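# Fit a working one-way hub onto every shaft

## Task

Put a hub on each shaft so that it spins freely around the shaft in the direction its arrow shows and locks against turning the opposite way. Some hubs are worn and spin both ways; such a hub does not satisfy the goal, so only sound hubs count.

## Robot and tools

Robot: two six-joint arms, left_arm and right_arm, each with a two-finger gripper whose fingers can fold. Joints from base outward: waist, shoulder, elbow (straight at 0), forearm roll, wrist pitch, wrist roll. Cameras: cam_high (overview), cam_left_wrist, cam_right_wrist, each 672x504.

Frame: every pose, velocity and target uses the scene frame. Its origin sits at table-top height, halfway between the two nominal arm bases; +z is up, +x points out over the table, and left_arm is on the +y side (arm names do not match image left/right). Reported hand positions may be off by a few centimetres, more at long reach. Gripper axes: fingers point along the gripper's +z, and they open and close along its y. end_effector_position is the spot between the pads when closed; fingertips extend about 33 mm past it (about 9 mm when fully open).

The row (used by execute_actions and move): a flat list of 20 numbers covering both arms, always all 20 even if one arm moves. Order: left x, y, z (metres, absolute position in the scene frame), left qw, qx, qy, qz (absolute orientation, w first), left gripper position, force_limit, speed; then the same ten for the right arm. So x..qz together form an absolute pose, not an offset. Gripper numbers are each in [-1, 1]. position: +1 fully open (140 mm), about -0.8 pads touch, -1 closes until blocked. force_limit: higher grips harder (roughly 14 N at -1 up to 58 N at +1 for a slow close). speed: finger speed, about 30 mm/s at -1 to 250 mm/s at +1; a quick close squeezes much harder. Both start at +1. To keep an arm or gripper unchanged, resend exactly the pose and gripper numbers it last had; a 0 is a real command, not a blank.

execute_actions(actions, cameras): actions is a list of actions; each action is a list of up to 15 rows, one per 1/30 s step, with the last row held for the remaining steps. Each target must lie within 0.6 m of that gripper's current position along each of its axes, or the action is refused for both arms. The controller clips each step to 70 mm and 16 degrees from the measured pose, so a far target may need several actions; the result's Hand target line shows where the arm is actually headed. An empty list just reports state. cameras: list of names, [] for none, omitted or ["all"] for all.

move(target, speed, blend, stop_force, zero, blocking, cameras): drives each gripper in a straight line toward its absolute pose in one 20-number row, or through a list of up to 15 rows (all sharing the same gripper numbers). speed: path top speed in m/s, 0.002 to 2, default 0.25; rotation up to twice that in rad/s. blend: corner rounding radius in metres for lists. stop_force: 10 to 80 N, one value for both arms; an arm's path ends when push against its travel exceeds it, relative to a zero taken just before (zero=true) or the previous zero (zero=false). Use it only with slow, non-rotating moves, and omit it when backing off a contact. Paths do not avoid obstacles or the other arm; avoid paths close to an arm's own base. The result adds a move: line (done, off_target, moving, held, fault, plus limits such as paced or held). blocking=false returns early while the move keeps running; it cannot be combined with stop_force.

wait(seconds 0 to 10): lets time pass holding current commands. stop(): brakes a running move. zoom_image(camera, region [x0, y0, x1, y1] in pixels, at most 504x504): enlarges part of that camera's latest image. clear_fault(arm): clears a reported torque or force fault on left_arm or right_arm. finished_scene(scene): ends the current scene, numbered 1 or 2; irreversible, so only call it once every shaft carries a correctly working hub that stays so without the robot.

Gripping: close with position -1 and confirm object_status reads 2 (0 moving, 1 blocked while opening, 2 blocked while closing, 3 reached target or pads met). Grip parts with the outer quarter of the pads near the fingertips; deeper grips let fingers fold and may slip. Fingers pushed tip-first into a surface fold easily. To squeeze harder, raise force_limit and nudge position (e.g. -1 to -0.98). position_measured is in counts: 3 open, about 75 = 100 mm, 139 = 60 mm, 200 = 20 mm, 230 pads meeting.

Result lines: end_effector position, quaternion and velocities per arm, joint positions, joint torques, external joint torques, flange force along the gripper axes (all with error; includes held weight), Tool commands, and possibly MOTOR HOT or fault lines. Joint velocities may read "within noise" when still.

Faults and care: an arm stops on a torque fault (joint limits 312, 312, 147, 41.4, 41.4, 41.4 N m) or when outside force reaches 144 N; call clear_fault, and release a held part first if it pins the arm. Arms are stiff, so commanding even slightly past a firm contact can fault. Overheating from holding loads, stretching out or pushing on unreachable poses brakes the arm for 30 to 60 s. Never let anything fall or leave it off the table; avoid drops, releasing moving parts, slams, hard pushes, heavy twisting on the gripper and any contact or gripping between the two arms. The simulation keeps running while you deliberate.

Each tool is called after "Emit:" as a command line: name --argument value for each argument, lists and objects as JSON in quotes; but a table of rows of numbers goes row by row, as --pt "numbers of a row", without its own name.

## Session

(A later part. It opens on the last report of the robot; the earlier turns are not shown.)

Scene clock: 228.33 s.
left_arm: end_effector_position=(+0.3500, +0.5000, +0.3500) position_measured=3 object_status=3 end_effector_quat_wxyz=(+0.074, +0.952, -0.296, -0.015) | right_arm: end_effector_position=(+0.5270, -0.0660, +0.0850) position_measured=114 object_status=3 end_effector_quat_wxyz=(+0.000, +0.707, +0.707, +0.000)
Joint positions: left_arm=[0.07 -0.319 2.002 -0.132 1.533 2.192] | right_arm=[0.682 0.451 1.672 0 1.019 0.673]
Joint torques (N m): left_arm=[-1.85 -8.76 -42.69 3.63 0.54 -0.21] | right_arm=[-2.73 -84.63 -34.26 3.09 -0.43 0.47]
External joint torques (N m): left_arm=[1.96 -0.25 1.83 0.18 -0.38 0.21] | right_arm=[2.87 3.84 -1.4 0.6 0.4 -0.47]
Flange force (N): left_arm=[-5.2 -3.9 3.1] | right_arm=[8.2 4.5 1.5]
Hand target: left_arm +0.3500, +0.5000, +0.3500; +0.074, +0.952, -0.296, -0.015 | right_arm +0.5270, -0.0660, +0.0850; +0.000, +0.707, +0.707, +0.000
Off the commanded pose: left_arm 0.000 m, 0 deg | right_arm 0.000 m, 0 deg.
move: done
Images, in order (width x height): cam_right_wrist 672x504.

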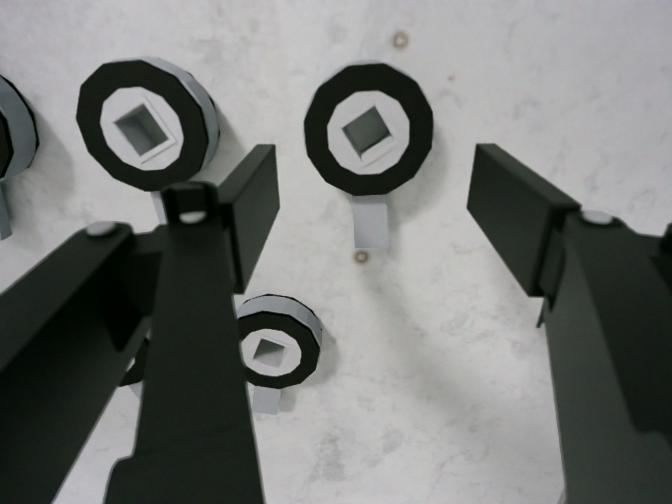

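Emit:
move --pt "0.35 0.50 0.35 0.074 0.952 -0.296 -0.015 1 1 1 0.5276 -0.0551 0.085 0 0.70711 0.70711 0 0.12 -0.1 -0.5" --pt "0.35 0.50 0.35 0.074 0.952 -0.296 -0.015 1 1 1 0.5276 -0.0551 0.042 0 0.70711 0.70711 0 0.12 -0.1 -0.5" --pt "0.35 0.50 0.35 0.074 0.952 -0.296 -0.015 1 1 1 0.5276 -0.0551 0.042 0 0.70711 0.70711 0 -1 -0.1 -1" --pt "0.35 0.50 0.35 0.074 0.952 -0.296 -0.015 1 1 1 0.5276 -0.0551 0.13 0 0.70711 0.70711 0 -1 -0.1 -1" --pt "0.35 0.50 0.35 0.074 0.952 -0.296 -0.015 1 1 1 0.547 0.0936 0.13 0 0.8746 0.4848 0 -1 -0.1 -1" --pt "0.35 0.50 0.35 0.074 0.952 -0.296 -0.015 1 1 1 0.547 0.0936 0.091 0 0.8746 0.4848 0 -1 -0.1 -1" --speed '[0.15,0.1,0.05,0.15,0.25,0.12]' --cameras '["cam_right_wrist"]'

Emit:
zoom_image --camera "cam_right_wrist" --region '[326, 140, 426, 240]'

Scene clock: 257.97 s.
left_arm: end_effector_position=(+0.3500, +0.5000, +0.3500) position_measured=3 object_status=3 end_effector_quat_wxyz=(+0.074, +0.952, -0.296, -0.015) | right_arm: end_effector_position=(+0.5470, +0.0936, +0.0911) position_measured=139 object_status=2 end_effector_quat_wxyz=(+0.000, +0.875, +0.485, +0.000)
Joint positions: left_arm=[0.07 -0.319 2.002 -0.132 1.533 2.192] | right_arm=[0.811 0.627 1.369 0 1.145 1.36]
Joint torques (N m): left_arm=[-1.62 -9.28 -42.5 3.7 0.43 -0.24] | right_arm=[-3.11 -103.21 -37.8 3.37 -0.54 0.51]
External joint torques (N m): left_arm=[1.7 0.49 1.67 0.12 -0.27 0.24] | right_arm=[3.78 4.17 -0.45 0.58 0.49 -0.51]
Flange force (N): left_arm=[-3.8 -4.2 2.8] | right_arm=[8.6 -2.3 1.7]
Hand target: left_arm +0.3500, +0.5000, +0.3500; +0.074, +0.952, -0.296, -0.015 | right_arm +0.5470, +0.0936, +0.0910; +0.000, +0.875, +0.485, +0.000
Off the commanded pose: left_arm 0.000 m, 0 deg | right_arm 0.000 m, 0 deg.
move: done
Images, in order (width x height): cam_right_wrist 672x504.

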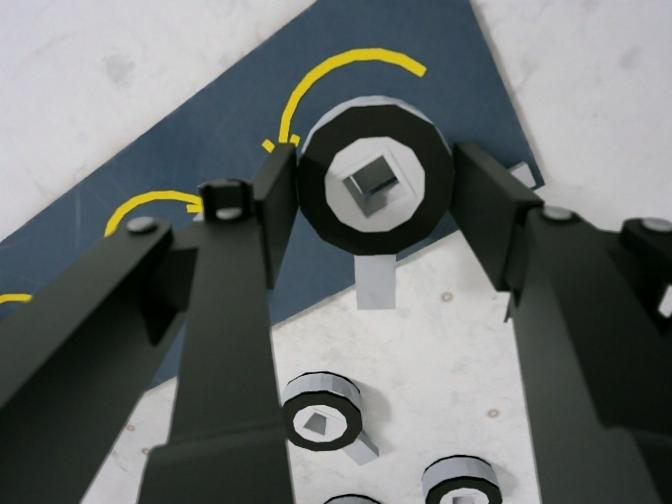

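Scaled by 5.040 from the camera's 672x504 image, which has a finer 960x720 frame.

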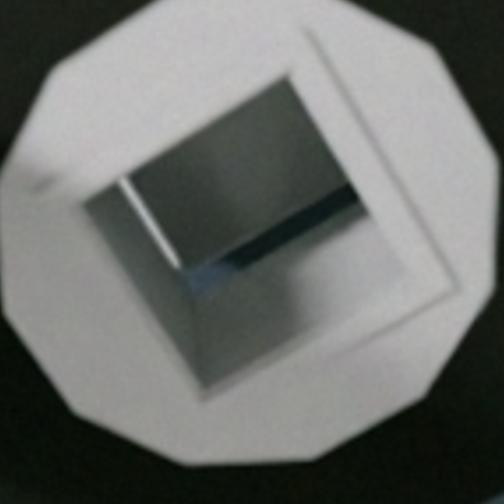

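Emit:
move --target '[0.35,0.50,0.35,0.074,0.952,-0.296,-0.015,1,1,1,0.547,0.0936,0.0625,0,0.8746,0.4848,0,-1,-0.1,-1]' --speed 0.02 --stop_force 15 --cameras '["cam_right_wrist"]'

Scene clock: 276.87 s.
left_arm: end_effector_position=(+0.3500, +0.5000, +0.3500) position_measured=3 object_status=3 end_effector_quat_wxyz=(+0.074, +0.952, -0.296, -0.015) | right_arm: end_effector_position=(+0.5469, +0.0936, +0.0639) position_measured=139 object_status=2 end_effector_quat_wxyz=(+0.000, +0.875, +0.485, +0.000)
Joint positions: left_arm=[0.07 -0.319 2.002 -0.132 1.533 2.192] | right_arm=[0.811 0.647 1.39 0 1.105 1.36]
Joint torques (N m): left_arm=[-1.6 -8.81 -43.01 3.67 0.53 -0.23] | right_arm=[-11.64 -91.23 -27.57 -0.01 0.53 0.48]
External joint torques (N m): left_arm=[1.68 -0.14 2.17 0.14 -0.37 0.23] | right_arm=[12.25 -8.48 -9.9 3.88 -0.58 -0.48]
Flange force (N): left_arm=[-5.0 -3.2 3.8] | right_arm=[14.9 -11.1 -12.5]
Hand target: left_arm +0.3500, +0.5000, +0.3500; +0.074, +0.952, -0.296, -0.015 | right_arm +0.5469, +0.0936, +0.0639; +0.000, +0.875, +0.485, +0.000
Off the commanded pose: left_arm 0.000 m, 0 deg | right_arm 0.001 m, 0 deg.
move: contact (right_arm)
Images, in order (width x height): cam_right_wrist 672x504.

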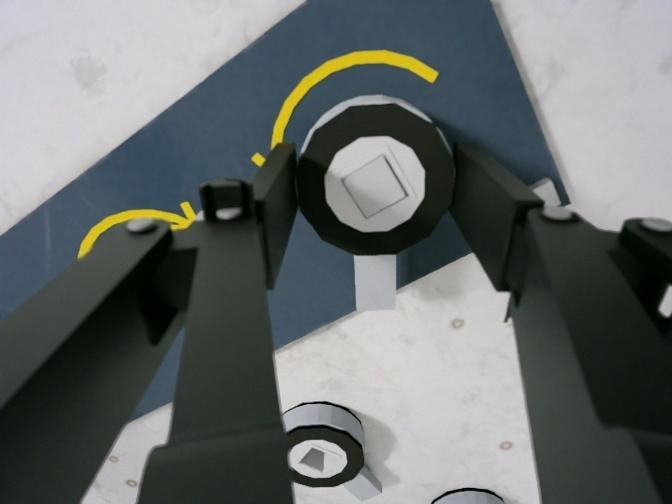

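Emit:
move --pt "0.35 0.50 0.35 0.074 0.952 -0.296 -0.015 1 1 1 0.547 0.0936 0.0622 0 0.8746 0.4848 0 -1 -0.1 -1" --pt "0.35 0.50 0.35 0.074 0.952 -0.296 -0.015 1 1 1 0.547 0.0936 0.0626 0 0.9563 0.2924 0 -1 -0.1 -1" --speed '[0.03,0.12]' --cameras '["cam_right_wrist"]'

Emit:
zoom_image --camera "cam_right_wrist" --region '[276, 90, 476, 340]'

Emit:
move --target '[0.35,0.50,0.35,0.074,0.952,-0.296,-0.015,1,1,1,0.547,0.0936,0.0626,0,0.8746,0.4848,0,-1,-0.1,-1]' --speed 0.12 --cameras '["cam_right_wrist"]'

Emit:
zoom_image --camera "cam_right_wrist" --region '[276, 90, 476, 340]'

Scene clock: 290.57 s.
left_arm: end_effector_position=(+0.3500, +0.5000, +0.3500) position_measured=3 object_status=3 end_effector_quat_wxyz=(+0.074, +0.952, -0.296, -0.015) | right_arm: end_effector_position=(+0.5471, +0.0935, +0.0626) position_measured=139 object_status=2 end_effector_quat_wxyz=(+0.000, +0.956, +0.292, +0.000)
Joint positions: left_arm=[0.07 -0.319 2.002 -0.132 1.533 2.192] | right_arm=[0.811 0.648 1.391 0 1.103 1.779]
Joint torques (N m): left_arm=[-1.12 -9.04 -42.69 3.65 0.5 -0.28] | right_arm=[-10.47 -102.04 -35.89 1.05 -0.76 1.15]
External joint torques (N m): left_arm=[1.25 -0.11 1.79 0.17 -0.33 0.28] | right_arm=[11.01 2.16 -1.58 2.8 0.7 -1.15]
Flange force (N): left_arm=[-4.0 -2.6 3.2] | right_arm=[5.4 -13.0 -0.5]
Hand target: left_arm +0.3500, +0.5000, +0.3500; +0.074, +0.952, -0.296, -0.015 | right_arm +0.5470, +0.0936, +0.0626; +0.000, +0.956, +0.292, +0.000
Off the commanded pose: left_arm 0.000 m, 0 deg | right_arm 0.000 m, 0 deg.
move: done
Images, in order (width x height): cam_right_wrist 672x504.

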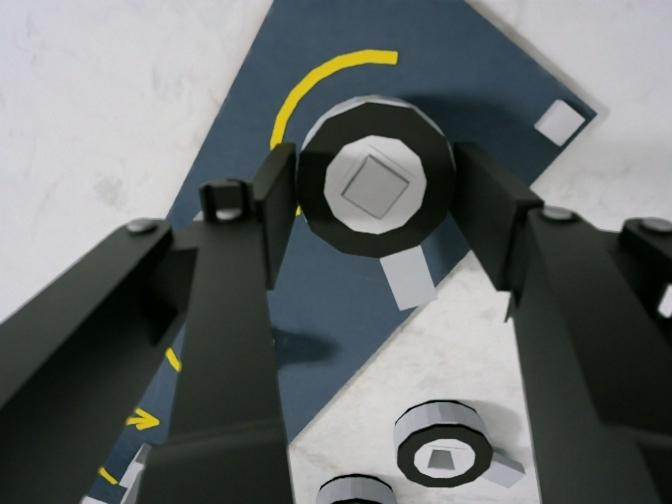

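Scaled by 2.016 from the camera's 672x504 image, which has a finer 960x720 frame.

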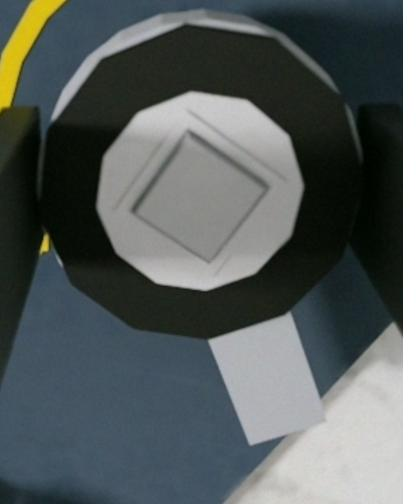

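Scene clock: 292.73 s.
left_arm: end_effector_position=(+0.3500, +0.5000, +0.3500) position_measured=3 object_status=3 end_effector_quat_wxyz=(+0.074, +0.952, -0.296, -0.015) | right_arm: end_effector_position=(+0.5469, +0.0937, +0.0626) position_measured=139 object_status=2 end_effector_quat_wxyz=(+0.000, +0.875, +0.485, +0.000)
Joint positions: left_arm=[0.07 -0.319 2.002 -0.132 1.533 2.192] | right_arm=[0.812 0.648 1.391 0 1.103 1.361]
Joint torques (N m): left_arm=[-1.34 -9.03 -42.71 3.68 0.39 -0.27] | right_arm=[-6.51 -101.96 -35.48 1.96 -0.61 0.6]
External joint torques (N m): left_arm=[1.34 0.48 1.9 0.13 -0.24 0.27] | right_arm=[6.87 2.17 -1.99 1.9 0.55 -0.6]
Flange force (N): left_arm=[-3.5 -3.4 3.2] | right_arm=[10.2 -5.5 -0.6]
Hand target: left_arm +0.3500, +0.5000, +0.3500; +0.074, +0.952, -0.296, -0.015 | right_arm +0.5470, +0.0936, +0.0626; +0.000, +0.875, +0.485, +0.000
Off the commanded pose: left_arm 0.000 m, 0 deg | right_arm 0.000 m, 0 deg.
move: done
Images, in order (width x height): cam_right_wrist 672x504.

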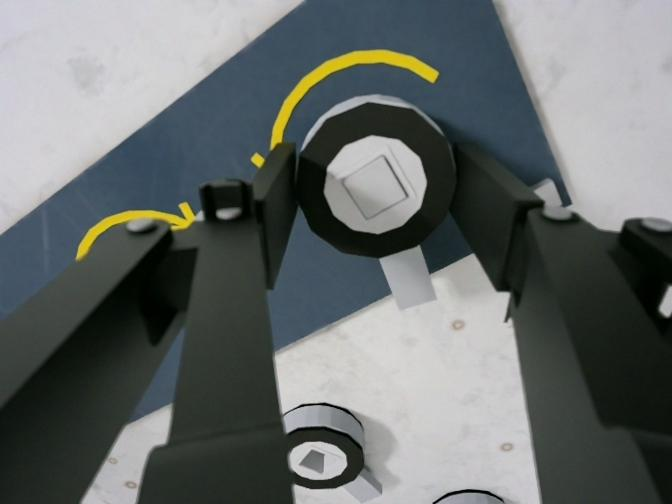

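Scaled by 2.016 from the camera's 672x504 image, which has a finer 960x720 frame.

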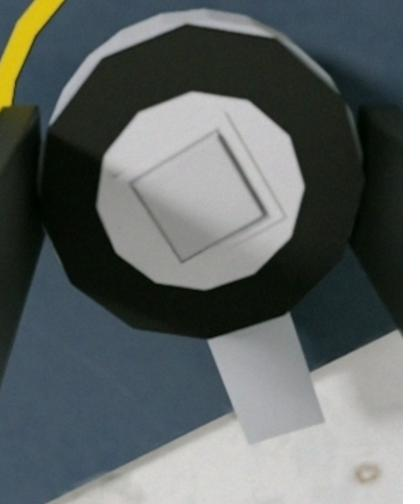

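Emit:
move --pt "0.35 0.50 0.35 0.074 0.952 -0.296 -0.015 1 1 1 0.547 0.0936 0.0626 0 0.8746 0.4848 0 0.25 -0.1 -0.5" --pt "0.35 0.50 0.35 0.074 0.952 -0.296 -0.015 1 1 1 0.547 0.0936 0.13 0 0.8746 0.4848 0 0.25 -0.1 -0.5" --pt "0.35 0.50 0.35 0.074 0.952 -0.296 -0.015 1 1 1 0.425 -0.066 0.13 0 0.70711 0.70711 0 0.12 -0.1 -0.5" --pt "0.35 0.50 0.35 0.074 0.952 -0.296 -0.015 1 1 1 0.425 -0.066 0.085 0 0.70711 0.70711 0 0.12 -0.1 -0.5" --speed '[0.1,0.12,0.25,0.15]' --cameras '["cam_right_wrist","cam_high"]'

Emit:
zoom_image --camera "cam_right_wrist" --region '[326, 80, 426, 180]'

Scene clock: 308.30 s.
left_arm: end_effector_position=(+0.3500, +0.5000, +0.3500) position_measured=3 object_status=3 end_effector_quat_wxyz=(+0.074, +0.952, -0.296, -0.015) | right_arm: end_effector_position=(+0.4250, -0.0660, +0.0851) position_measured=114 object_status=3 end_effector_quat_wxyz=(+0.000, +0.707, +0.707, +0.000)
Joint positions: left_arm=[0.07 -0.319 2.002 -0.132 1.533 2.192] | right_arm=[0.777 0.35 1.825 0 0.967 0.767]
Joint torques (N m): left_arm=[-1.6 -8.97 -42.76 3.7 0.48 -0.26] | right_arm=[-2.79 -71.83 -32.27 3 -0.62 0.52]
External joint torques (N m): left_arm=[1.69 0.2 2.03 0.1 -0.32 0.26] | right_arm=[2.91 1.86 -2.31 0.58 0.58 -0.51]
Flange force (N): left_arm=[-4.4 -3.8 3.5] | right_arm=[8.1 2.7 -1.1]
Hand target: left_arm +0.3500, +0.5000, +0.3500; +0.074, +0.952, -0.296, -0.015 | right_arm +0.4250, -0.0660, +0.0850; +0.000, +0.707, +0.707, +0.000
Off the commanded pose: left_arm 0.000 m, 0 deg | right_arm 0.000 m, 0 deg.
move: done
Images, in order (width x height): cam_high 672x504, cam_right_wrist 672x504.

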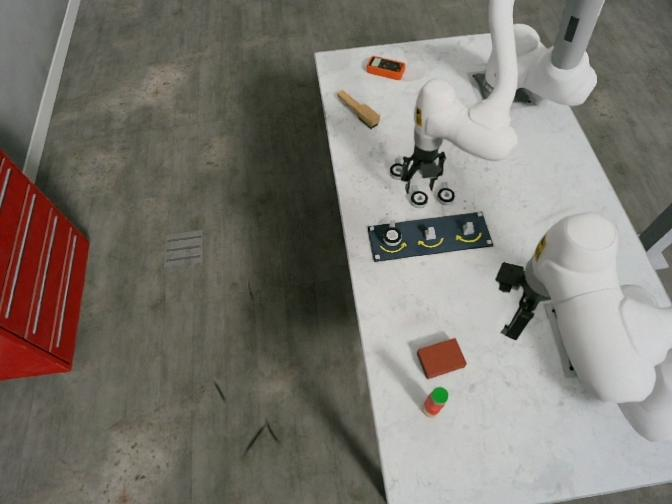

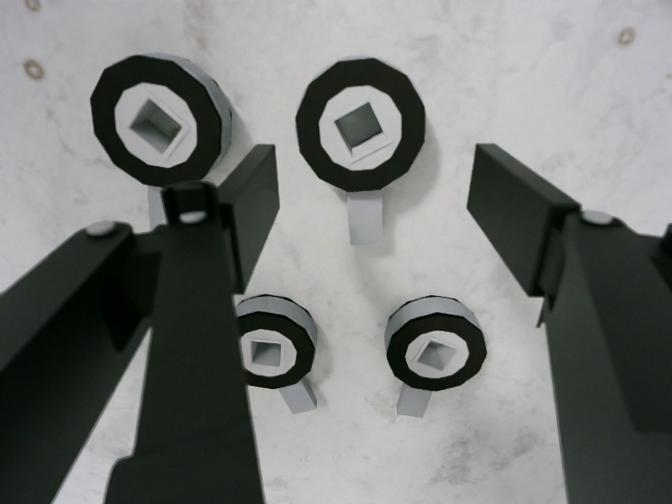

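Scaled by 5.040 from the camera's 672x504 image, which has a finer 960x720 frame.

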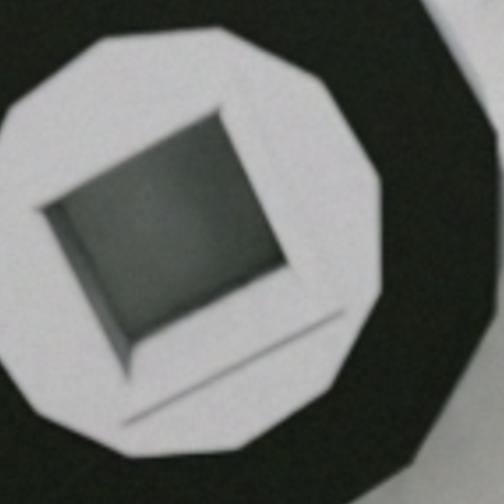

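Emit:
move --pt "0.35 0.50 0.35 0.074 0.952 -0.296 -0.015 1 1 1 0.4214 -0.0531 0.085 0 0.70711 0.70711 0 0.12 -0.1 -0.5" --pt "0.35 0.50 0.35 0.074 0.952 -0.296 -0.015 1 1 1 0.4214 -0.0531 0.042 0 0.70711 0.70711 0 0.12 -0.1 -0.5" --pt "0.35 0.50 0.35 0.074 0.952 -0.296 -0.015 1 1 1 0.4214 -0.0531 0.042 0 0.70711 0.70711 0 -1 -0.1 -1" --pt "0.35 0.50 0.35 0.074 0.952 -0.296 -0.015 1 1 1 0.4214 -0.0531 0.13 0 0.70711 0.70711 0 -1 -0.1 -1" --pt "0.35 0.50 0.35 0.074 0.952 -0.296 -0.015 1 1 1 0.4165 0.0936 0.13 0 0.8526 0.5225 0 -1 -0.1 -1" --pt "0.35 0.50 0.35 0.074 0.952 -0.296 -0.015 1 1 1 0.4165 0.0936 0.091 0 0.8526 0.5225 0 -1 -0.1 -1" --speed '[0.15,0.1,0.05,0.15,0.25,0.12]' --cameras '["cam_right_wrist"]'

Emit:
zoom_image --camera "cam_right_wrist" --region '[326, 140, 426, 240]'

Scene clock: 330.73 s.
left_arm: end_effector_position=(+0.3500, +0.5000, +0.3500) position_measured=3 object_status=3 end_effector_quat_wxyz=(+0.074, +0.952, -0.296, -0.015) | right_arm: end_effector_position=(+0.4165, +0.0936, +0.0911) position_measured=139 object_status=2 end_effector_quat_wxyz=(+0.000, +0.853, +0.523, +0.000)
Joint positions: left_arm=[0.07 -0.319 2.002 -0.132 1.533 2.192] | right_arm=[0.93 0.51 1.565 0 1.067 1.392]
Joint torques (N m): left_arm=[-1.75 -8.95 -42.67 3.64 0.51 -0.3] | right_arm=[-3.12 -93.27 -35.99 3.25 -0.39 0.52]
External joint torques (N m): left_arm=[1.81 0.13 1.85 0.17 -0.35 0.3] | right_arm=[3.41 5.98 -0.83 0.54 0.34 -0.52]
Flange force (N): left_arm=[-4.6 -4.2 3.2] | right_arm=[11.2 -2.2 3.5]
Hand target: left_arm +0.3500, +0.5000, +0.3500; +0.074, +0.952, -0.296, -0.015 | right_arm +0.4165, +0.0936, +0.0910; +0.000, +0.853, +0.523, +0.000
Off the commanded pose: left_arm 0.000 m, 0 deg | right_arm 0.000 m, 0 deg.
move: done
Images, in order (width x height): cam_right_wrist 672x504.

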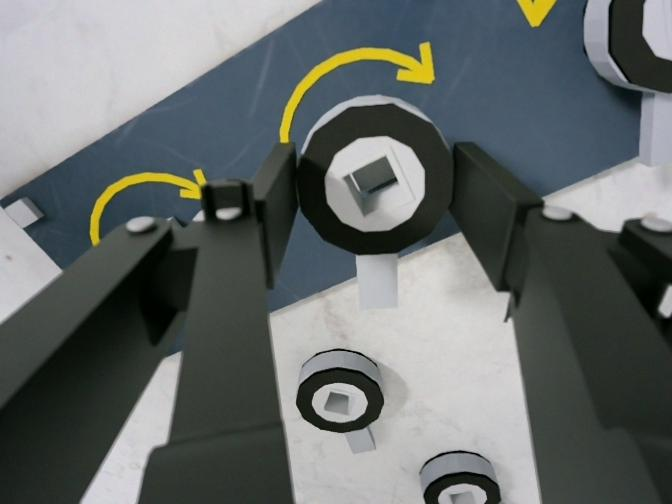

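Scaled by 5.040 from the camera's 672x504 image, which has a finer 960x720 frame.

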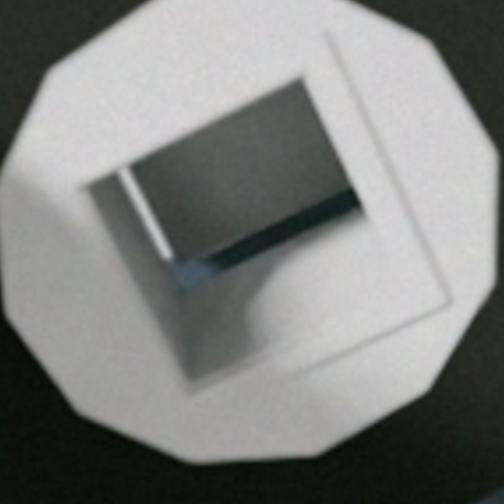

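Emit:
move --target '[0.35,0.50,0.35,0.074,0.952,-0.296,-0.015,1,1,1,0.4165,0.0936,0.0625,0,0.8526,0.5225,0,-1,-0.1,-1]' --speed 0.02 --stop_force 15 --cameras '[]'

Scene clock: 337.87 s.
left_arm: end_effector_position=(+0.3500, +0.5000, +0.3500) position_measured=3 object_status=3 end_effector_quat_wxyz=(+0.074, +0.952, -0.296, -0.015) | right_arm: end_effector_position=(+0.4164, +0.0936, +0.0637) position_measured=139 object_status=2 end_effector_quat_wxyz=(+0.000, +0.853, +0.523, +0.000)
Joint positions: left_arm=[0.07 -0.319 2.002 -0.132 1.533 2.192] | right_arm=[0.93 0.532 1.586 0 1.024 1.392]
Joint torques (N m): left_arm=[-1.6 -9 -42.69 3.75 0.49 -0.29] | right_arm=[-6.05 -84.42 -27.39 1.92 0.99 0.55]
External joint torques (N m): left_arm=[1.8 -0.49 1.78 0.07 -0.32 0.29] | right_arm=[6.26 -3.74 -8.46 1.77 -1.05 -0.55]
Flange force (N): left_arm=[-5.4 -3.4 3.0] | right_arm=[14.4 -5.3 -7.5]
Hand target: left_arm +0.3500, +0.5000, +0.3500; +0.074, +0.952, -0.296, -0.015 | right_arm +0.4165, +0.0936, +0.0637; +0.000, +0.853, +0.523, +0.000
Off the commanded pose: left_arm 0.000 m, 0 deg | right_arm 0.001 m, 0 deg.
move: contact (right_arm)
No camera images: "cameras" was empty.

Emit:
move --pt "0.35 0.50 0.35 0.074 0.952 -0.296 -0.015 1 1 1 0.4165 0.0936 0.0622 0 0.8526 0.5225 0 -1 -0.1 -1" --pt "0.35 0.50 0.35 0.074 0.952 -0.296 -0.015 1 1 1 0.4165 0.0936 0.0626 0 0.9426 0.3338 0 -1 -0.1 -1" --speed '[0.03,0.12]' --cameras '["cam_right_wrist"]'

Emit:
zoom_image --camera "cam_right_wrist" --region '[276, 90, 476, 340]'

Emit:
move --target '[0.35,0.50,0.35,0.074,0.952,-0.296,-0.015,1,1,1,0.4165,0.0936,0.0626,0,0.8526,0.5225,0,-1,-0.1,-1]' --speed 0.12 --cameras '["cam_right_wrist"]'

Emit:
zoom_image --camera "cam_right_wrist" --region '[276, 90, 476, 340]'

Scene clock: 349.13 s.
left_arm: end_effector_position=(+0.3500, +0.5000, +0.3500) position_measured=3 object_status=3 end_effector_quat_wxyz=(+0.074, +0.952, -0.296, -0.015) | right_arm: end_effector_position=(+0.4166, +0.0935, +0.0626) position_measured=139 object_status=2 end_effector_quat_wxyz=(+0.000, +0.943, +0.334, +0.000)
Joint positions: left_arm=[0.07 -0.319 2.002 -0.132 1.533 2.192] | right_arm=[0.93 0.533 1.586 0 1.022 1.811]
Joint torques (N m): left_arm=[-1.4 -8.92 -42.6 3.77 0.41 -0.26] | right_arm=[-5.15 -87.04 -30.19 2.04 0.39 0.75]
External joint torques (N m): left_arm=[1.52 -0.29 1.74 0.04 -0.25 0.26] | right_arm=[5.26 -1.15 -5.61 1.62 -0.44 -0.75]
Flange force (N): left_arm=[-4.6 -2.9 2.9] | right_arm=[9.0 -8.6 -4.2]
Hand target: left_arm +0.3500, +0.5000, +0.3500; +0.074, +0.952, -0.296, -0.015 | right_arm +0.4165, +0.0936, +0.0626; +0.000, +0.943, +0.334, +0.000
Off the commanded pose: left_arm 0.000 m, 0 deg | right_arm 0.000 m, 0 deg.
move: done
Images, in order (width x height): cam_right_wrist 672x504.

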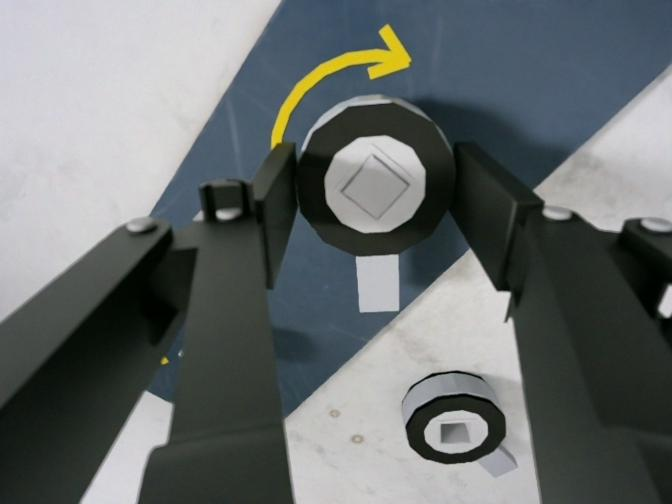

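Scaled by 2.016 from the camera's 672x504 image, which has a finer 960x720 frame.

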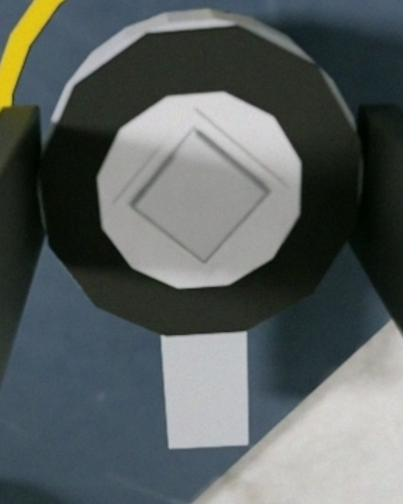

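Scene clock: 351.30 s.
left_arm: end_effector_position=(+0.3500, +0.5000, +0.3500) position_measured=3 object_status=3 end_effector_quat_wxyz=(+0.074, +0.952, -0.296, -0.015) | right_arm: end_effector_position=(+0.4164, +0.0937, +0.0626) position_measured=139 object_status=2 end_effector_quat_wxyz=(+0.000, +0.853, +0.523, +0.000)
Joint positions: left_arm=[0.07 -0.319 2.002 -0.132 1.533 2.192] | right_arm=[0.931 0.533 1.586 0 1.022 1.392]
Joint torques (N m): left_arm=[-0.74 -8.88 -42.68 3.72 0.51 -0.38] | right_arm=[-0.83 -89.06 -32.95 3.43 -0.61 -0.28]
External joint torques (N m): left_arm=[0.82 -0.03 1.81 0.09 -0.35 0.38] | right_arm=[0.93 0.75 -2.9 0.25 0.56 0.28]
Flange force (N): left_arm=[-3.3 -1.9 3.5] | right_arm=[8.4 -0.4 -2.3]
Hand target: left_arm +0.3500, +0.5000, +0.3500; +0.074, +0.952, -0.296, -0.015 | right_arm +0.4165, +0.0936, +0.0626; +0.000, +0.853, +0.523, +0.000
Off the commanded pose: left_arm 0.000 m, 0 deg | right_arm 0.000 m, 0 deg.
move: done
Images, in order (width x height): cam_right_wrist 672x504.

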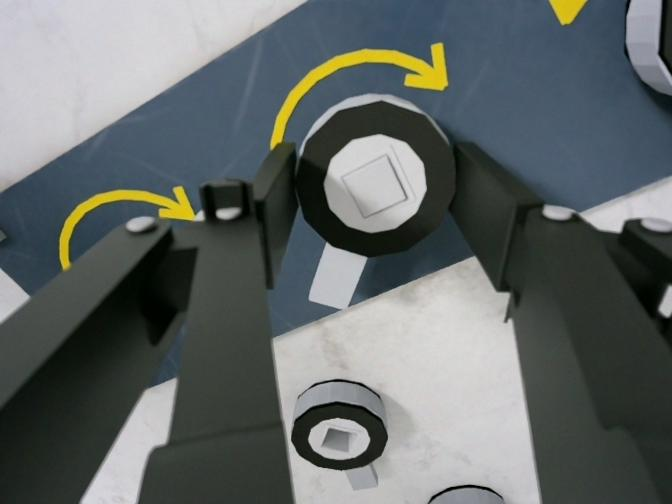

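Scaled by 2.016 from the camera's 672x504 image, which has a finer 960x720 frame.

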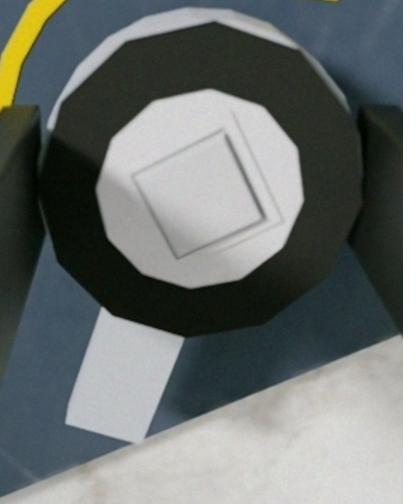

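Emit:
move --pt "0.35 0.50 0.35 0.074 0.952 -0.296 -0.015 1 1 1 0.4165 0.0936 0.0626 0 0.8526 0.5225 0 0.25 -0.1 -0.5" --pt "0.35 0.50 0.35 0.074 0.952 -0.296 -0.015 1 1 1 0.4165 0.0936 0.13 0 0.8526 0.5225 0 0.25 -0.1 -0.5" --pt "0.35 0.50 0.35 0.074 0.952 -0.296 -0.015 1 1 1 0.335 -0.066 0.13 0 0.70711 0.70711 0 0.12 -0.1 -0.5" --pt "0.35 0.50 0.35 0.074 0.952 -0.296 -0.015 1 1 1 0.335 -0.066 0.085 0 0.70711 0.70711 0 0.12 -0.1 -0.5" --speed '[0.1,0.12,0.25,0.15]' --cameras '["cam_right_wrist"]'

Emit:
zoom_image --camera "cam_right_wrist" --region '[326, 80, 426, 180]'

Scene clock: 365.43 s.
left_arm: end_effector_position=(+0.3500, +0.5000, +0.3500) position_measured=3 object_status=3 end_effector_quat_wxyz=(+0.074, +0.952, -0.296, -0.015) | right_arm: end_effector_position=(+0.3350, -0.0660, +0.0851) position_measured=114 object_status=3 end_effector_quat_wxyz=(+0.000, +0.707, +0.707, +0.000)
Joint positions: left_arm=[0.07 -0.319 2.002 -0.132 1.533 2.192] | right_arm=[0.879 0.27 1.938 0 0.934 0.87]
Joint torques (N m): left_arm=[-1.11 -8.71 -42.65 3.64 0.51 -0.29] | right_arm=[-2.81 -63.22 -30.84 2.87 -0.5 0.49]
External joint torques (N m): left_arm=[1.17 -0.12 1.75 0.18 -0.35 0.3] | right_arm=[3.08 1.91 -2.93 0.62 0.45 -0.49]
Flange force (N): left_arm=[-3.8 -2.5 3.2] | right_arm=[9.5 1.9 -1.3]
Hand target: left_arm +0.3500, +0.5000, +0.3500; +0.074, +0.952, -0.296, -0.015 | right_arm +0.3350, -0.0660, +0.0850; +0.000, +0.707, +0.707, +0.000
Off the commanded pose: left_arm 0.000 m, 0 deg | right_arm 0.000 m, 0 deg.
move: done
Images, in order (width x height): cam_right_wrist 672x504.

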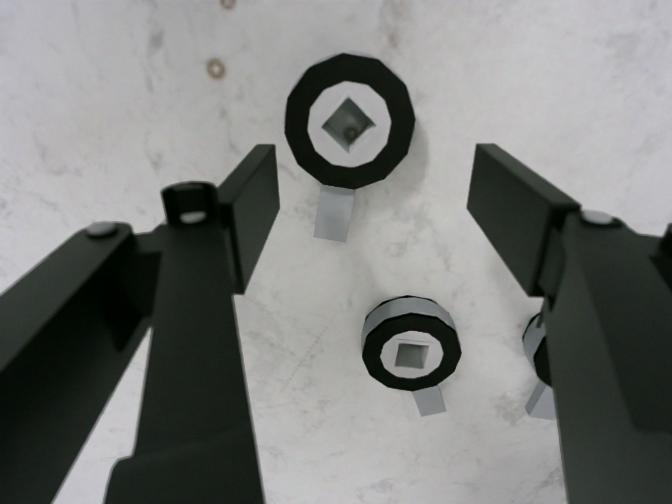

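Scaled by 5.040 from the camera's 672x504 image, which has a finer 960x720 frame.

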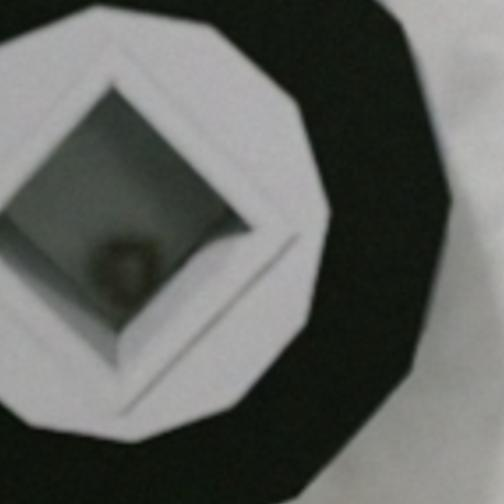

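Emit:
move --pt "0.35 0.50 0.35 0.074 0.952 -0.296 -0.015 1 1 1 0.3265 -0.0514 0.085 0 0.70711 0.70711 0 0.12 -0.1 -0.5" --pt "0.35 0.50 0.35 0.074 0.952 -0.296 -0.015 1 1 1 0.3265 -0.0514 0.042 0 0.70711 0.70711 0 0.12 -0.1 -0.5" --pt "0.35 0.50 0.35 0.074 0.952 -0.296 -0.015 1 1 1 0.3265 -0.0514 0.042 0 0.70711 0.70711 0 -1 -0.1 -1" --pt "0.35 0.50 0.35 0.074 0.952 -0.296 -0.015 1 1 1 0.3265 -0.0514 0.13 0 0.70711 0.70711 0 -1 -0.1 -1" --pt "0.35 0.50 0.35 0.074 0.952 -0.296 -0.015 1 1 1 0.2858 0.0942 0.13 0 0.9239 0.3827 0 -1 -0.1 -1" --pt "0.35 0.50 0.35 0.074 0.952 -0.296 -0.015 1 1 1 0.2858 0.0942 0.091 0 0.9239 0.3827 0 -1 -0.1 -1" --speed '[0.15,0.1,0.05,0.15,0.25,0.12]' --cameras '["cam_right_wrist"]'

Emit:
zoom_image --camera "cam_right_wrist" --region '[326, 140, 426, 240]'

Scene clock: 389.47 s.
left_arm: end_effector_position=(+0.3500, +0.5000, +0.3500) position_measured=3 object_status=3 end_effector_quat_wxyz=(+0.074, +0.952, -0.296, -0.015) | right_arm: end_effector_position=(+0.2858, +0.0942, +0.0911) position_measured=138 object_status=2 end_effector_quat_wxyz=(+0.000, +0.924, +0.383, +0.000)
Joint positions: left_arm=[0.07 -0.319 2.002 -0.132 1.533 2.192] | right_arm=[1.075 0.418 1.71 0 1.014 1.851]
Joint torques (N m): left_arm=[-0.76 -8.83 -42.76 3.62 0.61 -0.16] | right_arm=[-2.9 -82.41 -34.96 3.06 -0.24 0.47]
External joint torques (N m): left_arm=[0.87 -0.41 1.82 0.2 -0.44 0.17] | right_arm=[3.28 4.8 -0.73 0.6 0.18 -0.47]
Flange force (N): left_arm=[-3.6 -1.2 3.6] | right_arm=[6.8 -6.4 3.3]
Hand target: left_arm +0.3500, +0.5000, +0.3500; +0.074, +0.952, -0.296, -0.015 | right_arm +0.2858, +0.0942, +0.0910; +0.000, +0.924, +0.383, +0.000
Off the commanded pose: left_arm 0.000 m, 0 deg | right_arm 0.000 m, 0 deg.
move: done
Images, in order (width x height): cam_right_wrist 672x504.

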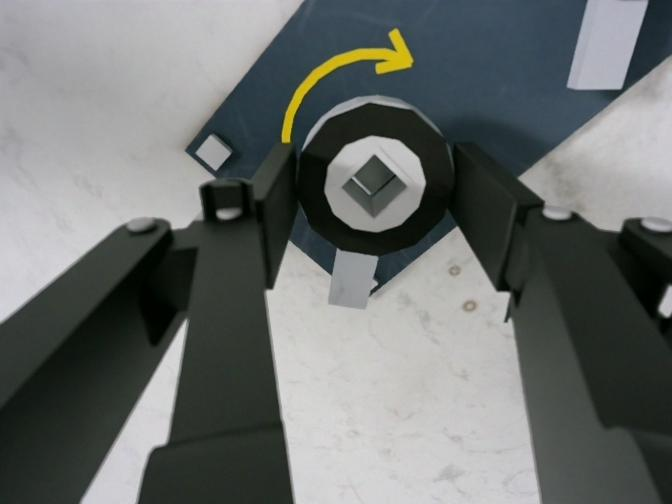

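Scaled by 5.040 from the camera's 672x504 image, which has a finer 960x720 frame.

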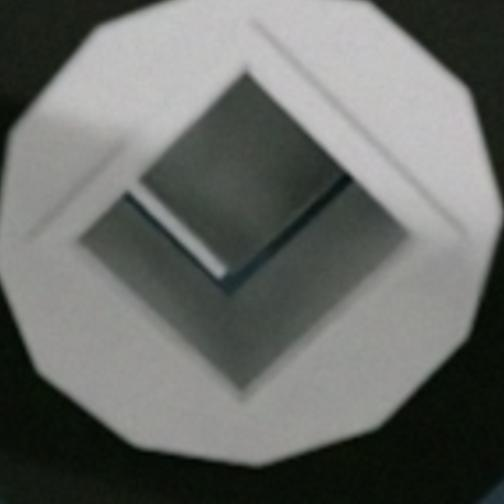

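Emit:
move --target '[0.35,0.50,0.35,0.074,0.952,-0.296,-0.015,1,1,1,0.2862,0.0938,0.0905,0,0.9239,0.3827,0,-1,-0.1,-1]' --speed 0.05 --cameras '[]'

Emit:
move --target '[0.35,0.50,0.35,0.074,0.952,-0.296,-0.015,1,1,1,0.2862,0.0938,0.0625,0,0.9239,0.3827,0,-1,-0.1,-1]' --speed 0.02 --stop_force 15 --cameras '[]'

Scene clock: 416.27 s.
left_arm: end_effector_position=(+0.3500, +0.5000, +0.3500) position_measured=3 object_status=3 end_effector_quat_wxyz=(+0.074, +0.952, -0.296, -0.015) | right_arm: end_effector_position=(+0.2862, +0.0938, +0.0905) position_measured=138 object_status=2 end_effector_quat_wxyz=(+0.000, +0.924, +0.383, +0.000)
Joint positions: left_arm=[0.07 -0.319 2.002 -0.132 1.533 2.192] | right_arm=[1.074 0.418 1.711 0 1.013 1.85]
Joint torques (N m): left_arm=[-1.59 -9.48 -42.93 3.64 0.49 -0.28] | right_arm=[-2.72 -81.92 -34.69 3.1 -0.44 0.5]
External joint torques (N m): left_arm=[1.64 0.58 2.12 0.17 -0.32 0.29] | right_arm=[2.85 4.5 -0.96 0.55 0.38 -0.5]
Flange force (N): left_arm=[-4.0 -4.1 3.7] | right_arm=[7.2 -5.8 2.5]
Hand target: left_arm +0.3500, +0.5000, +0.3500; +0.074, +0.952, -0.296, -0.015 | right_arm +0.2862, +0.0938, +0.0905; +0.000, +0.924, +0.383, +0.000
Off the commanded pose: left_arm 0.000 m, 0 deg | right_arm 0.000 m, 0 deg.
move: done
No camera images: "cameras" was empty.

Scene clock: 418.27 s.
left_arm: end_effector_position=(+0.3500, +0.5000, +0.3500) position_measured=3 object_status=3 end_effector_quat_wxyz=(+0.074, +0.952, -0.296, -0.015) | right_arm: end_effector_position=(+0.2862, +0.0937, +0.0632) position_measured=138 object_status=2 end_effector_quat_wxyz=(+0.000, +0.924, +0.383, +0.000)
Joint positions: left_arm=[0.07 -0.319 2.002 -0.132 1.533 2.192] | right_arm=[1.074 0.442 1.732 0 0.968 1.85]
Joint torques (N m): left_arm=[-1.88 -8.83 -42.49 3.77 0.48 -0.22] | right_arm=[0.68 -72.87 -27.15 4.53 -0.32 0.52]
External joint torques (N m): left_arm=[1.98 -0.31 1.58 0.05 -0.31 0.22] | right_arm=[-0.46 -5.83 -7.4 -0.99 0.27 -0.52]
Flange force (N): left_arm=[-5.1 -3.9 2.6] | right_arm=[8.0 -1.3 -11.1]
Hand target: left_arm +0.3500, +0.5000, +0.3500; +0.074, +0.952, -0.296, -0.015 | right_arm +0.2862, +0.0937, +0.0632; +0.000, +0.924, +0.383, +0.000
Off the commanded pose: left_arm 0.000 m, 0 deg | right_arm 0.001 m, 0 deg.
move: contact (right_arm)
No camera images: "cameras" was empty.

Emit:
move --pt "0.35 0.50 0.35 0.074 0.952 -0.296 -0.015 1 1 1 0.2862 0.0938 0.0622 0 0.9239 0.3827 0 -1 -0.1 -1" --pt "0.35 0.50 0.35 0.074 0.952 -0.296 -0.015 1 1 1 0.2862 0.0938 0.0626 0 0.9833 0.1822 0 -1 -0.1 -1" --speed '[0.03,0.12]' --cameras '["cam_right_wrist"]'

Emit:
zoom_image --camera "cam_right_wrist" --region '[276, 90, 476, 340]'

Emit:
move --target '[0.35,0.50,0.35,0.074,0.952,-0.296,-0.015,1,1,1,0.2862,0.0938,0.0626,0,0.9239,0.3827,0,-1,-0.1,-1]' --speed 0.12 --cameras '["cam_right_wrist"]'

Emit:
zoom_image --camera "cam_right_wrist" --region '[276, 90, 476, 340]'

Scene clock: 434.13 s.
left_arm: end_effector_position=(+0.3500, +0.5000, +0.3500) position_measured=3 object_status=3 end_effector_quat_wxyz=(+0.074, +0.952, -0.296, -0.015) | right_arm: end_effector_position=(+0.2863, +0.0937, +0.0626) position_measured=138 object_status=2 end_effector_quat_wxyz=(+0.000, +0.983, +0.182, +0.000)
Joint positions: left_arm=[0.07 -0.319 2.002 -0.132 1.533 2.192] | right_arm=[1.074 0.443 1.732 0 0.967 2.269]
Joint torques (N m): left_arm=[-1.19 -9.4 -42.54 3.61 0.5 -0.29] | right_arm=[1.72 -82.81 -35.05 5.22 -1.4 0.7]
External joint torques (N m): left_arm=[1.32 0.39 1.77 0.2 -0.33 0.3] | right_arm=[-1.64 4.14 0.52 -1.7 1.35 -0.7]
Flange force (N): left_arm=[-3.4 -3.4 3.2] | right_arm=[6.1 -1.3 2.0]
Hand target: left_arm +0.3500, +0.5000, +0.3500; +0.074, +0.952, -0.296, -0.015 | right_arm +0.2862, +0.0938, +0.0626; +0.000, +0.983, +0.182, +0.000
Off the commanded pose: left_arm 0.000 m, 0 deg | right_arm 0.000 m, 0 deg.
move: done
Images, in order (width x height): cam_right_wrist 672x504.

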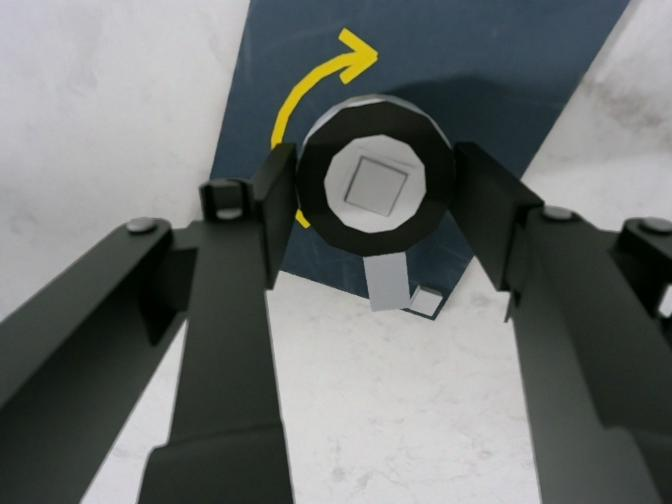

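Scaled by 2.016 from the camera's 672x504 image, which has a finer 960x720 frame.

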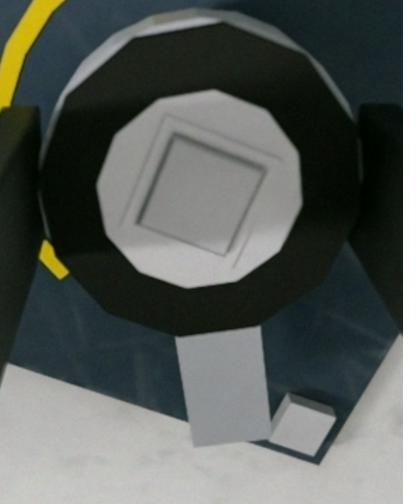

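Scene clock: 436.30 s.
left_arm: end_effector_position=(+0.3500, +0.5000, +0.3500) position_measured=3 object_status=3 end_effector_quat_wxyz=(+0.074, +0.952, -0.296, -0.015) | right_arm: end_effector_position=(+0.2861, +0.0939, +0.0626) position_measured=138 object_status=2 end_effector_quat_wxyz=(+0.000, +0.924, +0.383, +0.000)
Joint positions: left_arm=[0.07 -0.319 2.002 -0.132 1.533 2.192] | right_arm=[1.075 0.443 1.732 0 0.967 1.851]
Joint torques (N m): left_arm=[-1.77 -8.73 -43.02 3.67 0.45 -0.25] | right_arm=[3.93 -83.14 -32.98 5.43 -0.2 0.23]
External joint torques (N m): left_arm=[1.92 -0.44 2.15 0.15 -0.28 0.26] | right_arm=[-3.74 4.41 -1.58 -1.89 0.14 -0.23]
Flange force (N): left_arm=[-5.8 -3.5 3.5] | right_arm=[10.4 2.2 2.7]
Hand target: left_arm +0.3500, +0.5000, +0.3500; +0.074, +0.952, -0.296, -0.015 | right_arm +0.2862, +0.0938, +0.0626; +0.000, +0.924, +0.383, +0.000
Off the commanded pose: left_arm 0.000 m, 0 deg | right_arm 0.000 m, 0 deg.
move: done
Images, in order (width x height): cam_right_wrist 672x504.

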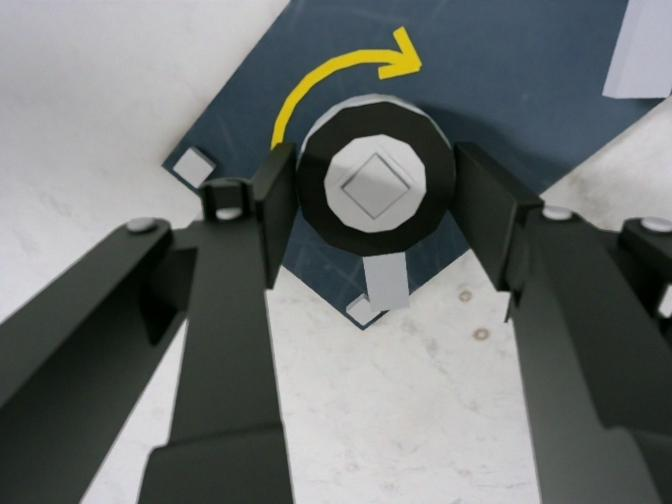

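Scaled by 2.016 from the camera's 672x504 image, which has a finer 960x720 frame.

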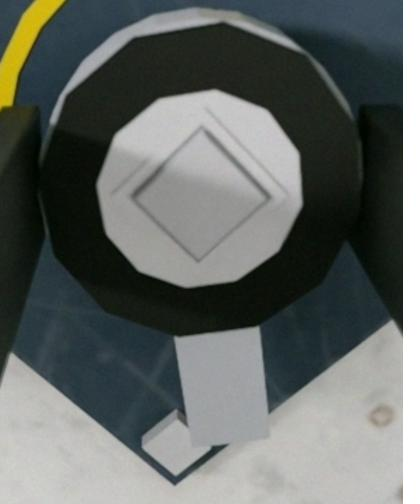

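Emit:
move --target '[0.35,0.50,0.35,0.074,0.952,-0.296,-0.015,1,1,1,0.2862,0.0938,0.0626,0,0.9833,0.1822,0,-1,-0.1,-1]' --speed 0.12 --cameras '["cam_right_wrist"]'

Emit:
zoom_image --camera "cam_right_wrist" --region '[276, 90, 476, 340]'

Emit:
move --target '[0.35,0.50,0.35,0.074,0.952,-0.296,-0.015,1,1,1,0.2862,0.0938,0.0626,0,0.9239,0.3827,0,-1,-0.1,-1]' --speed 0.12 --cameras '["cam_right_wrist"]'

Emit:
zoom_image --camera "cam_right_wrist" --region '[276, 90, 476, 340]'

Scene clock: 476.20 s.
left_arm: end_effector_position=(+0.3500, +0.5000, +0.3500) position_measured=3 object_status=3 end_effector_quat_wxyz=(+0.074, +0.952, -0.296, -0.015) | right_arm: end_effector_position=(+0.2863, +0.0937, +0.0626) position_measured=138 object_status=2 end_effector_quat_wxyz=(+0.000, +0.983, +0.182, +0.000)
Joint positions: left_arm=[0.07 -0.319 2.002 -0.132 1.533 2.192] | right_arm=[1.074 0.443 1.732 0 0.967 2.269]
Joint torques (N m): left_arm=[-1.55 -8.49 -42.96 3.68 0.58 -0.24] | right_arm=[3.29 -81.59 -33.6 6.07 -1.09 1.24]
External joint torques (N m): left_arm=[1.61 -0.32 2.14 0.13 -0.42 0.24] | right_arm=[-3.33 2.84 -0.99 -2.54 1.05 -1.24]
Flange force (N): left_arm=[-5.0 -2.9 3.9] | right_arm=[9.0 0.2 0.2]
Hand target: left_arm +0.3500, +0.5000, +0.3500; +0.074, +0.952, -0.296, -0.015 | right_arm +0.2862, +0.0938, +0.0626; +0.000, +0.983, +0.182, +0.000
Off the commanded pose: left_arm 0.000 m, 0 deg | right_arm 0.000 m, 0 deg.
move: done
Images, in order (width x height): cam_right_wrist 672x504.

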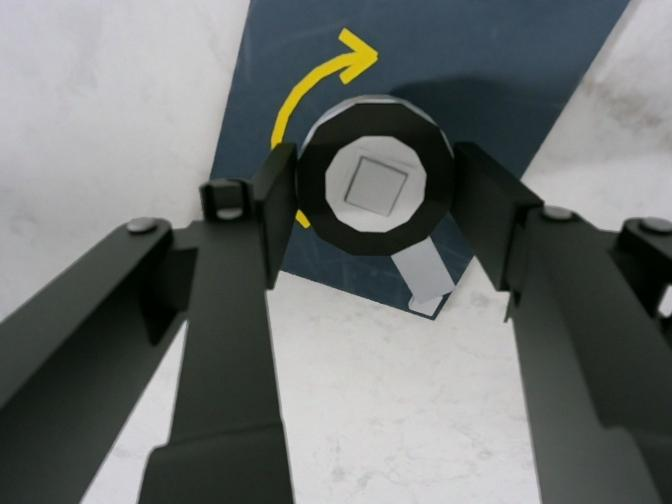

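Scaled by 2.016 from the camera's 672x504 image, which has a finer 960x720 frame.

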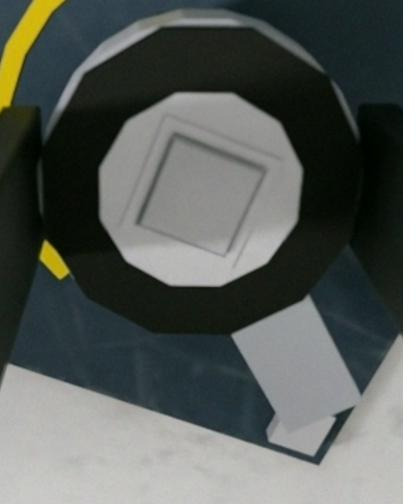

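Scene clock: 478.37 s.
left_arm: end_effector_position=(+0.3500, +0.5000, +0.3500) position_measured=3 object_status=3 end_effector_quat_wxyz=(+0.074, +0.952, -0.296, -0.015) | right_arm: end_effector_position=(+0.2861, +0.0939, +0.0626) position_measured=138 object_status=2 end_effector_quat_wxyz=(+0.000, +0.924, +0.383, +0.000)
Joint positions: left_arm=[0.07 -0.319 2.002 -0.132 1.533 2.192] | right_arm=[1.075 0.443 1.732 0 0.967 1.851]
Joint torques (N m): left_arm=[-2.09 -9.6 -42.73 3.72 0.43 -0.15] | right_arm=[3.23 -83.27 -32.74 5.69 -0.12 0.13]
External joint torques (N m): left_arm=[2.28 0.32 1.84 0.1 -0.27 0.15] | right_arm=[-3.03 4.47 -1.82 -2.15 0.07 -0.13]
Flange force (N): left_arm=[-4.9 -5.1 2.9] | right_arm=[10.6 1.0 2.7]
Hand target: left_arm +0.3500, +0.5000, +0.3500; +0.074, +0.952, -0.296, -0.015 | right_arm +0.2862, +0.0938, +0.0626; +0.000, +0.924, +0.383, +0.000
Off the commanded pose: left_arm 0.000 m, 0 deg | right_arm 0.000 m, 0 deg.
move: done
Images, in order (width x height): cam_right_wrist 672x504.

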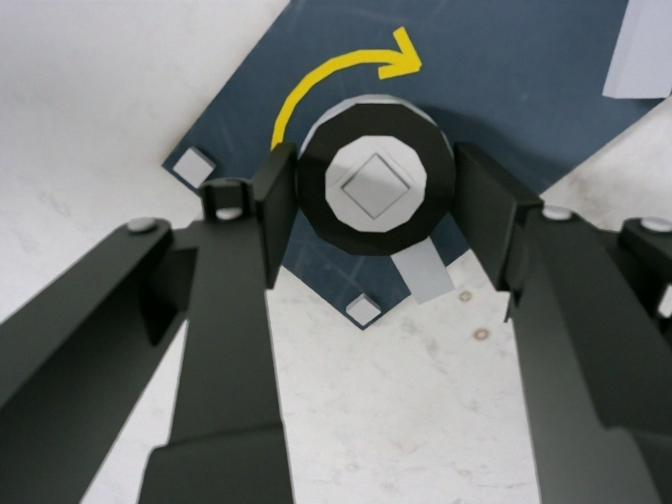

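Scaled by 2.016 from the camera's 672x504 image, which has a finer 960x720 frame.

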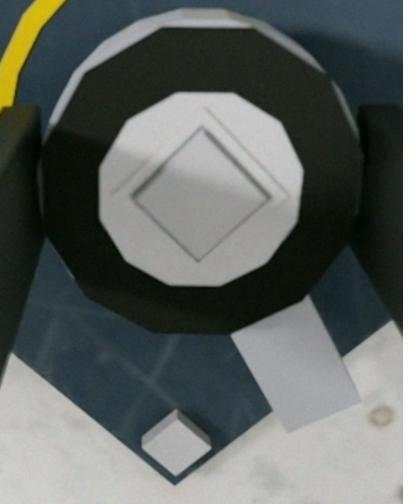

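Emit:
move --pt "0.35 0.50 0.35 0.074 0.952 -0.296 -0.015 1 1 1 0.2862 0.0938 0.13 0 0.9239 0.3827 0 -1 -0.1 -1" --pt "0.40 0.45 0.35 0.7071 0.7071 0 0 -0.15 -0.1 -0.5 0.40 0.15 0.30 0 0.7071 -0.7071 0 -1 -0.1 -1" --speed '[0.12,0.3]'

Scene clock: 600.53 s.
left_arm: end_effector_position=(+0.4000, +0.4500, +0.3500) position_measured=148 object_status=0 end_effector_quat_wxyz=(+0.707, +0.707, +0.000, +0.000) | right_arm: end_effector_position=(+0.4000, +0.1500, +0.3000) position_measured=138 object_status=2 end_effector_quat_wxyz=(+0.000, +0.707, -0.707, +0.000)
Joint positions: left_arm=[0.609 0.16 2.246 -1.146 1.928 2.484] | right_arm=[0.987 0.462 1.243 0 1.436 4.12]
Joint torques (N m): left_arm=[-1.32 -40.19 -24.41 -0.49 2.49 -0.17] | right_arm=[-2.58 -92.1 -40.65 3.66 -0.28 0.52]
External joint torques (N m): left_arm=[1.53 0.06 0.94 0.1 -0.32 0.22] | right_arm=[3.15 4.47 -0.87 0.6 0.31 -0.52]
Flange force (N): left_arm=[-3.0 -1.6 -1.7] | right_arm=[-10.3 -2.6 -0.8]
Hand target: left_arm +0.4000, +0.4500, +0.3500; +0.707, +0.707, +0.000, +0.000 | right_arm +0.4000, +0.1500, +0.3000; +0.000, +0.707, -0.707, +0.000
Off the commanded pose: left_arm 0.000 m, 0 deg | right_arm 0.000 m, 0 deg.
move: done

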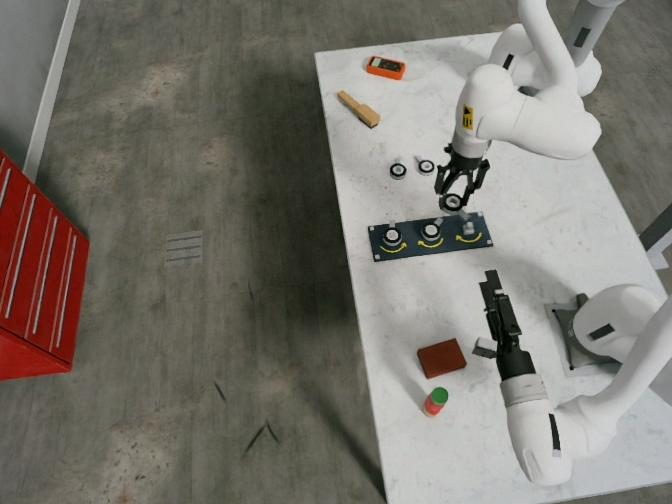

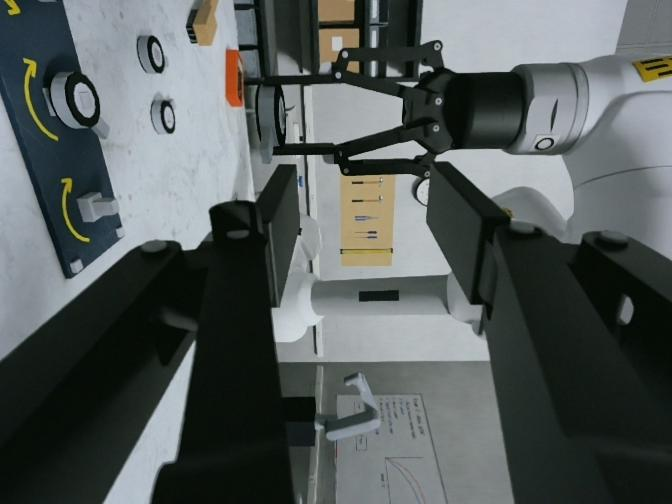

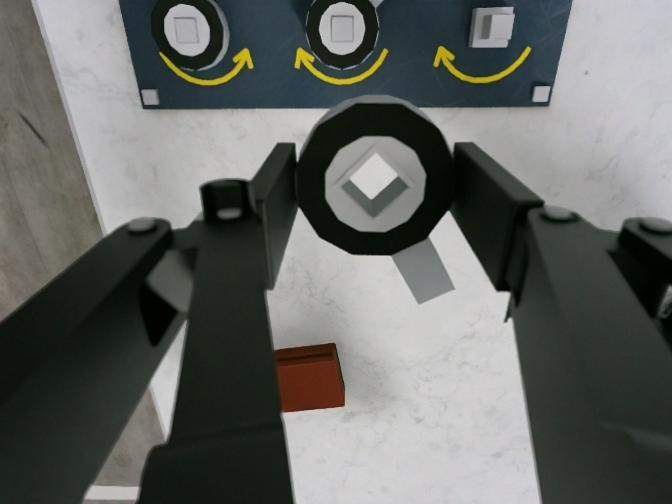

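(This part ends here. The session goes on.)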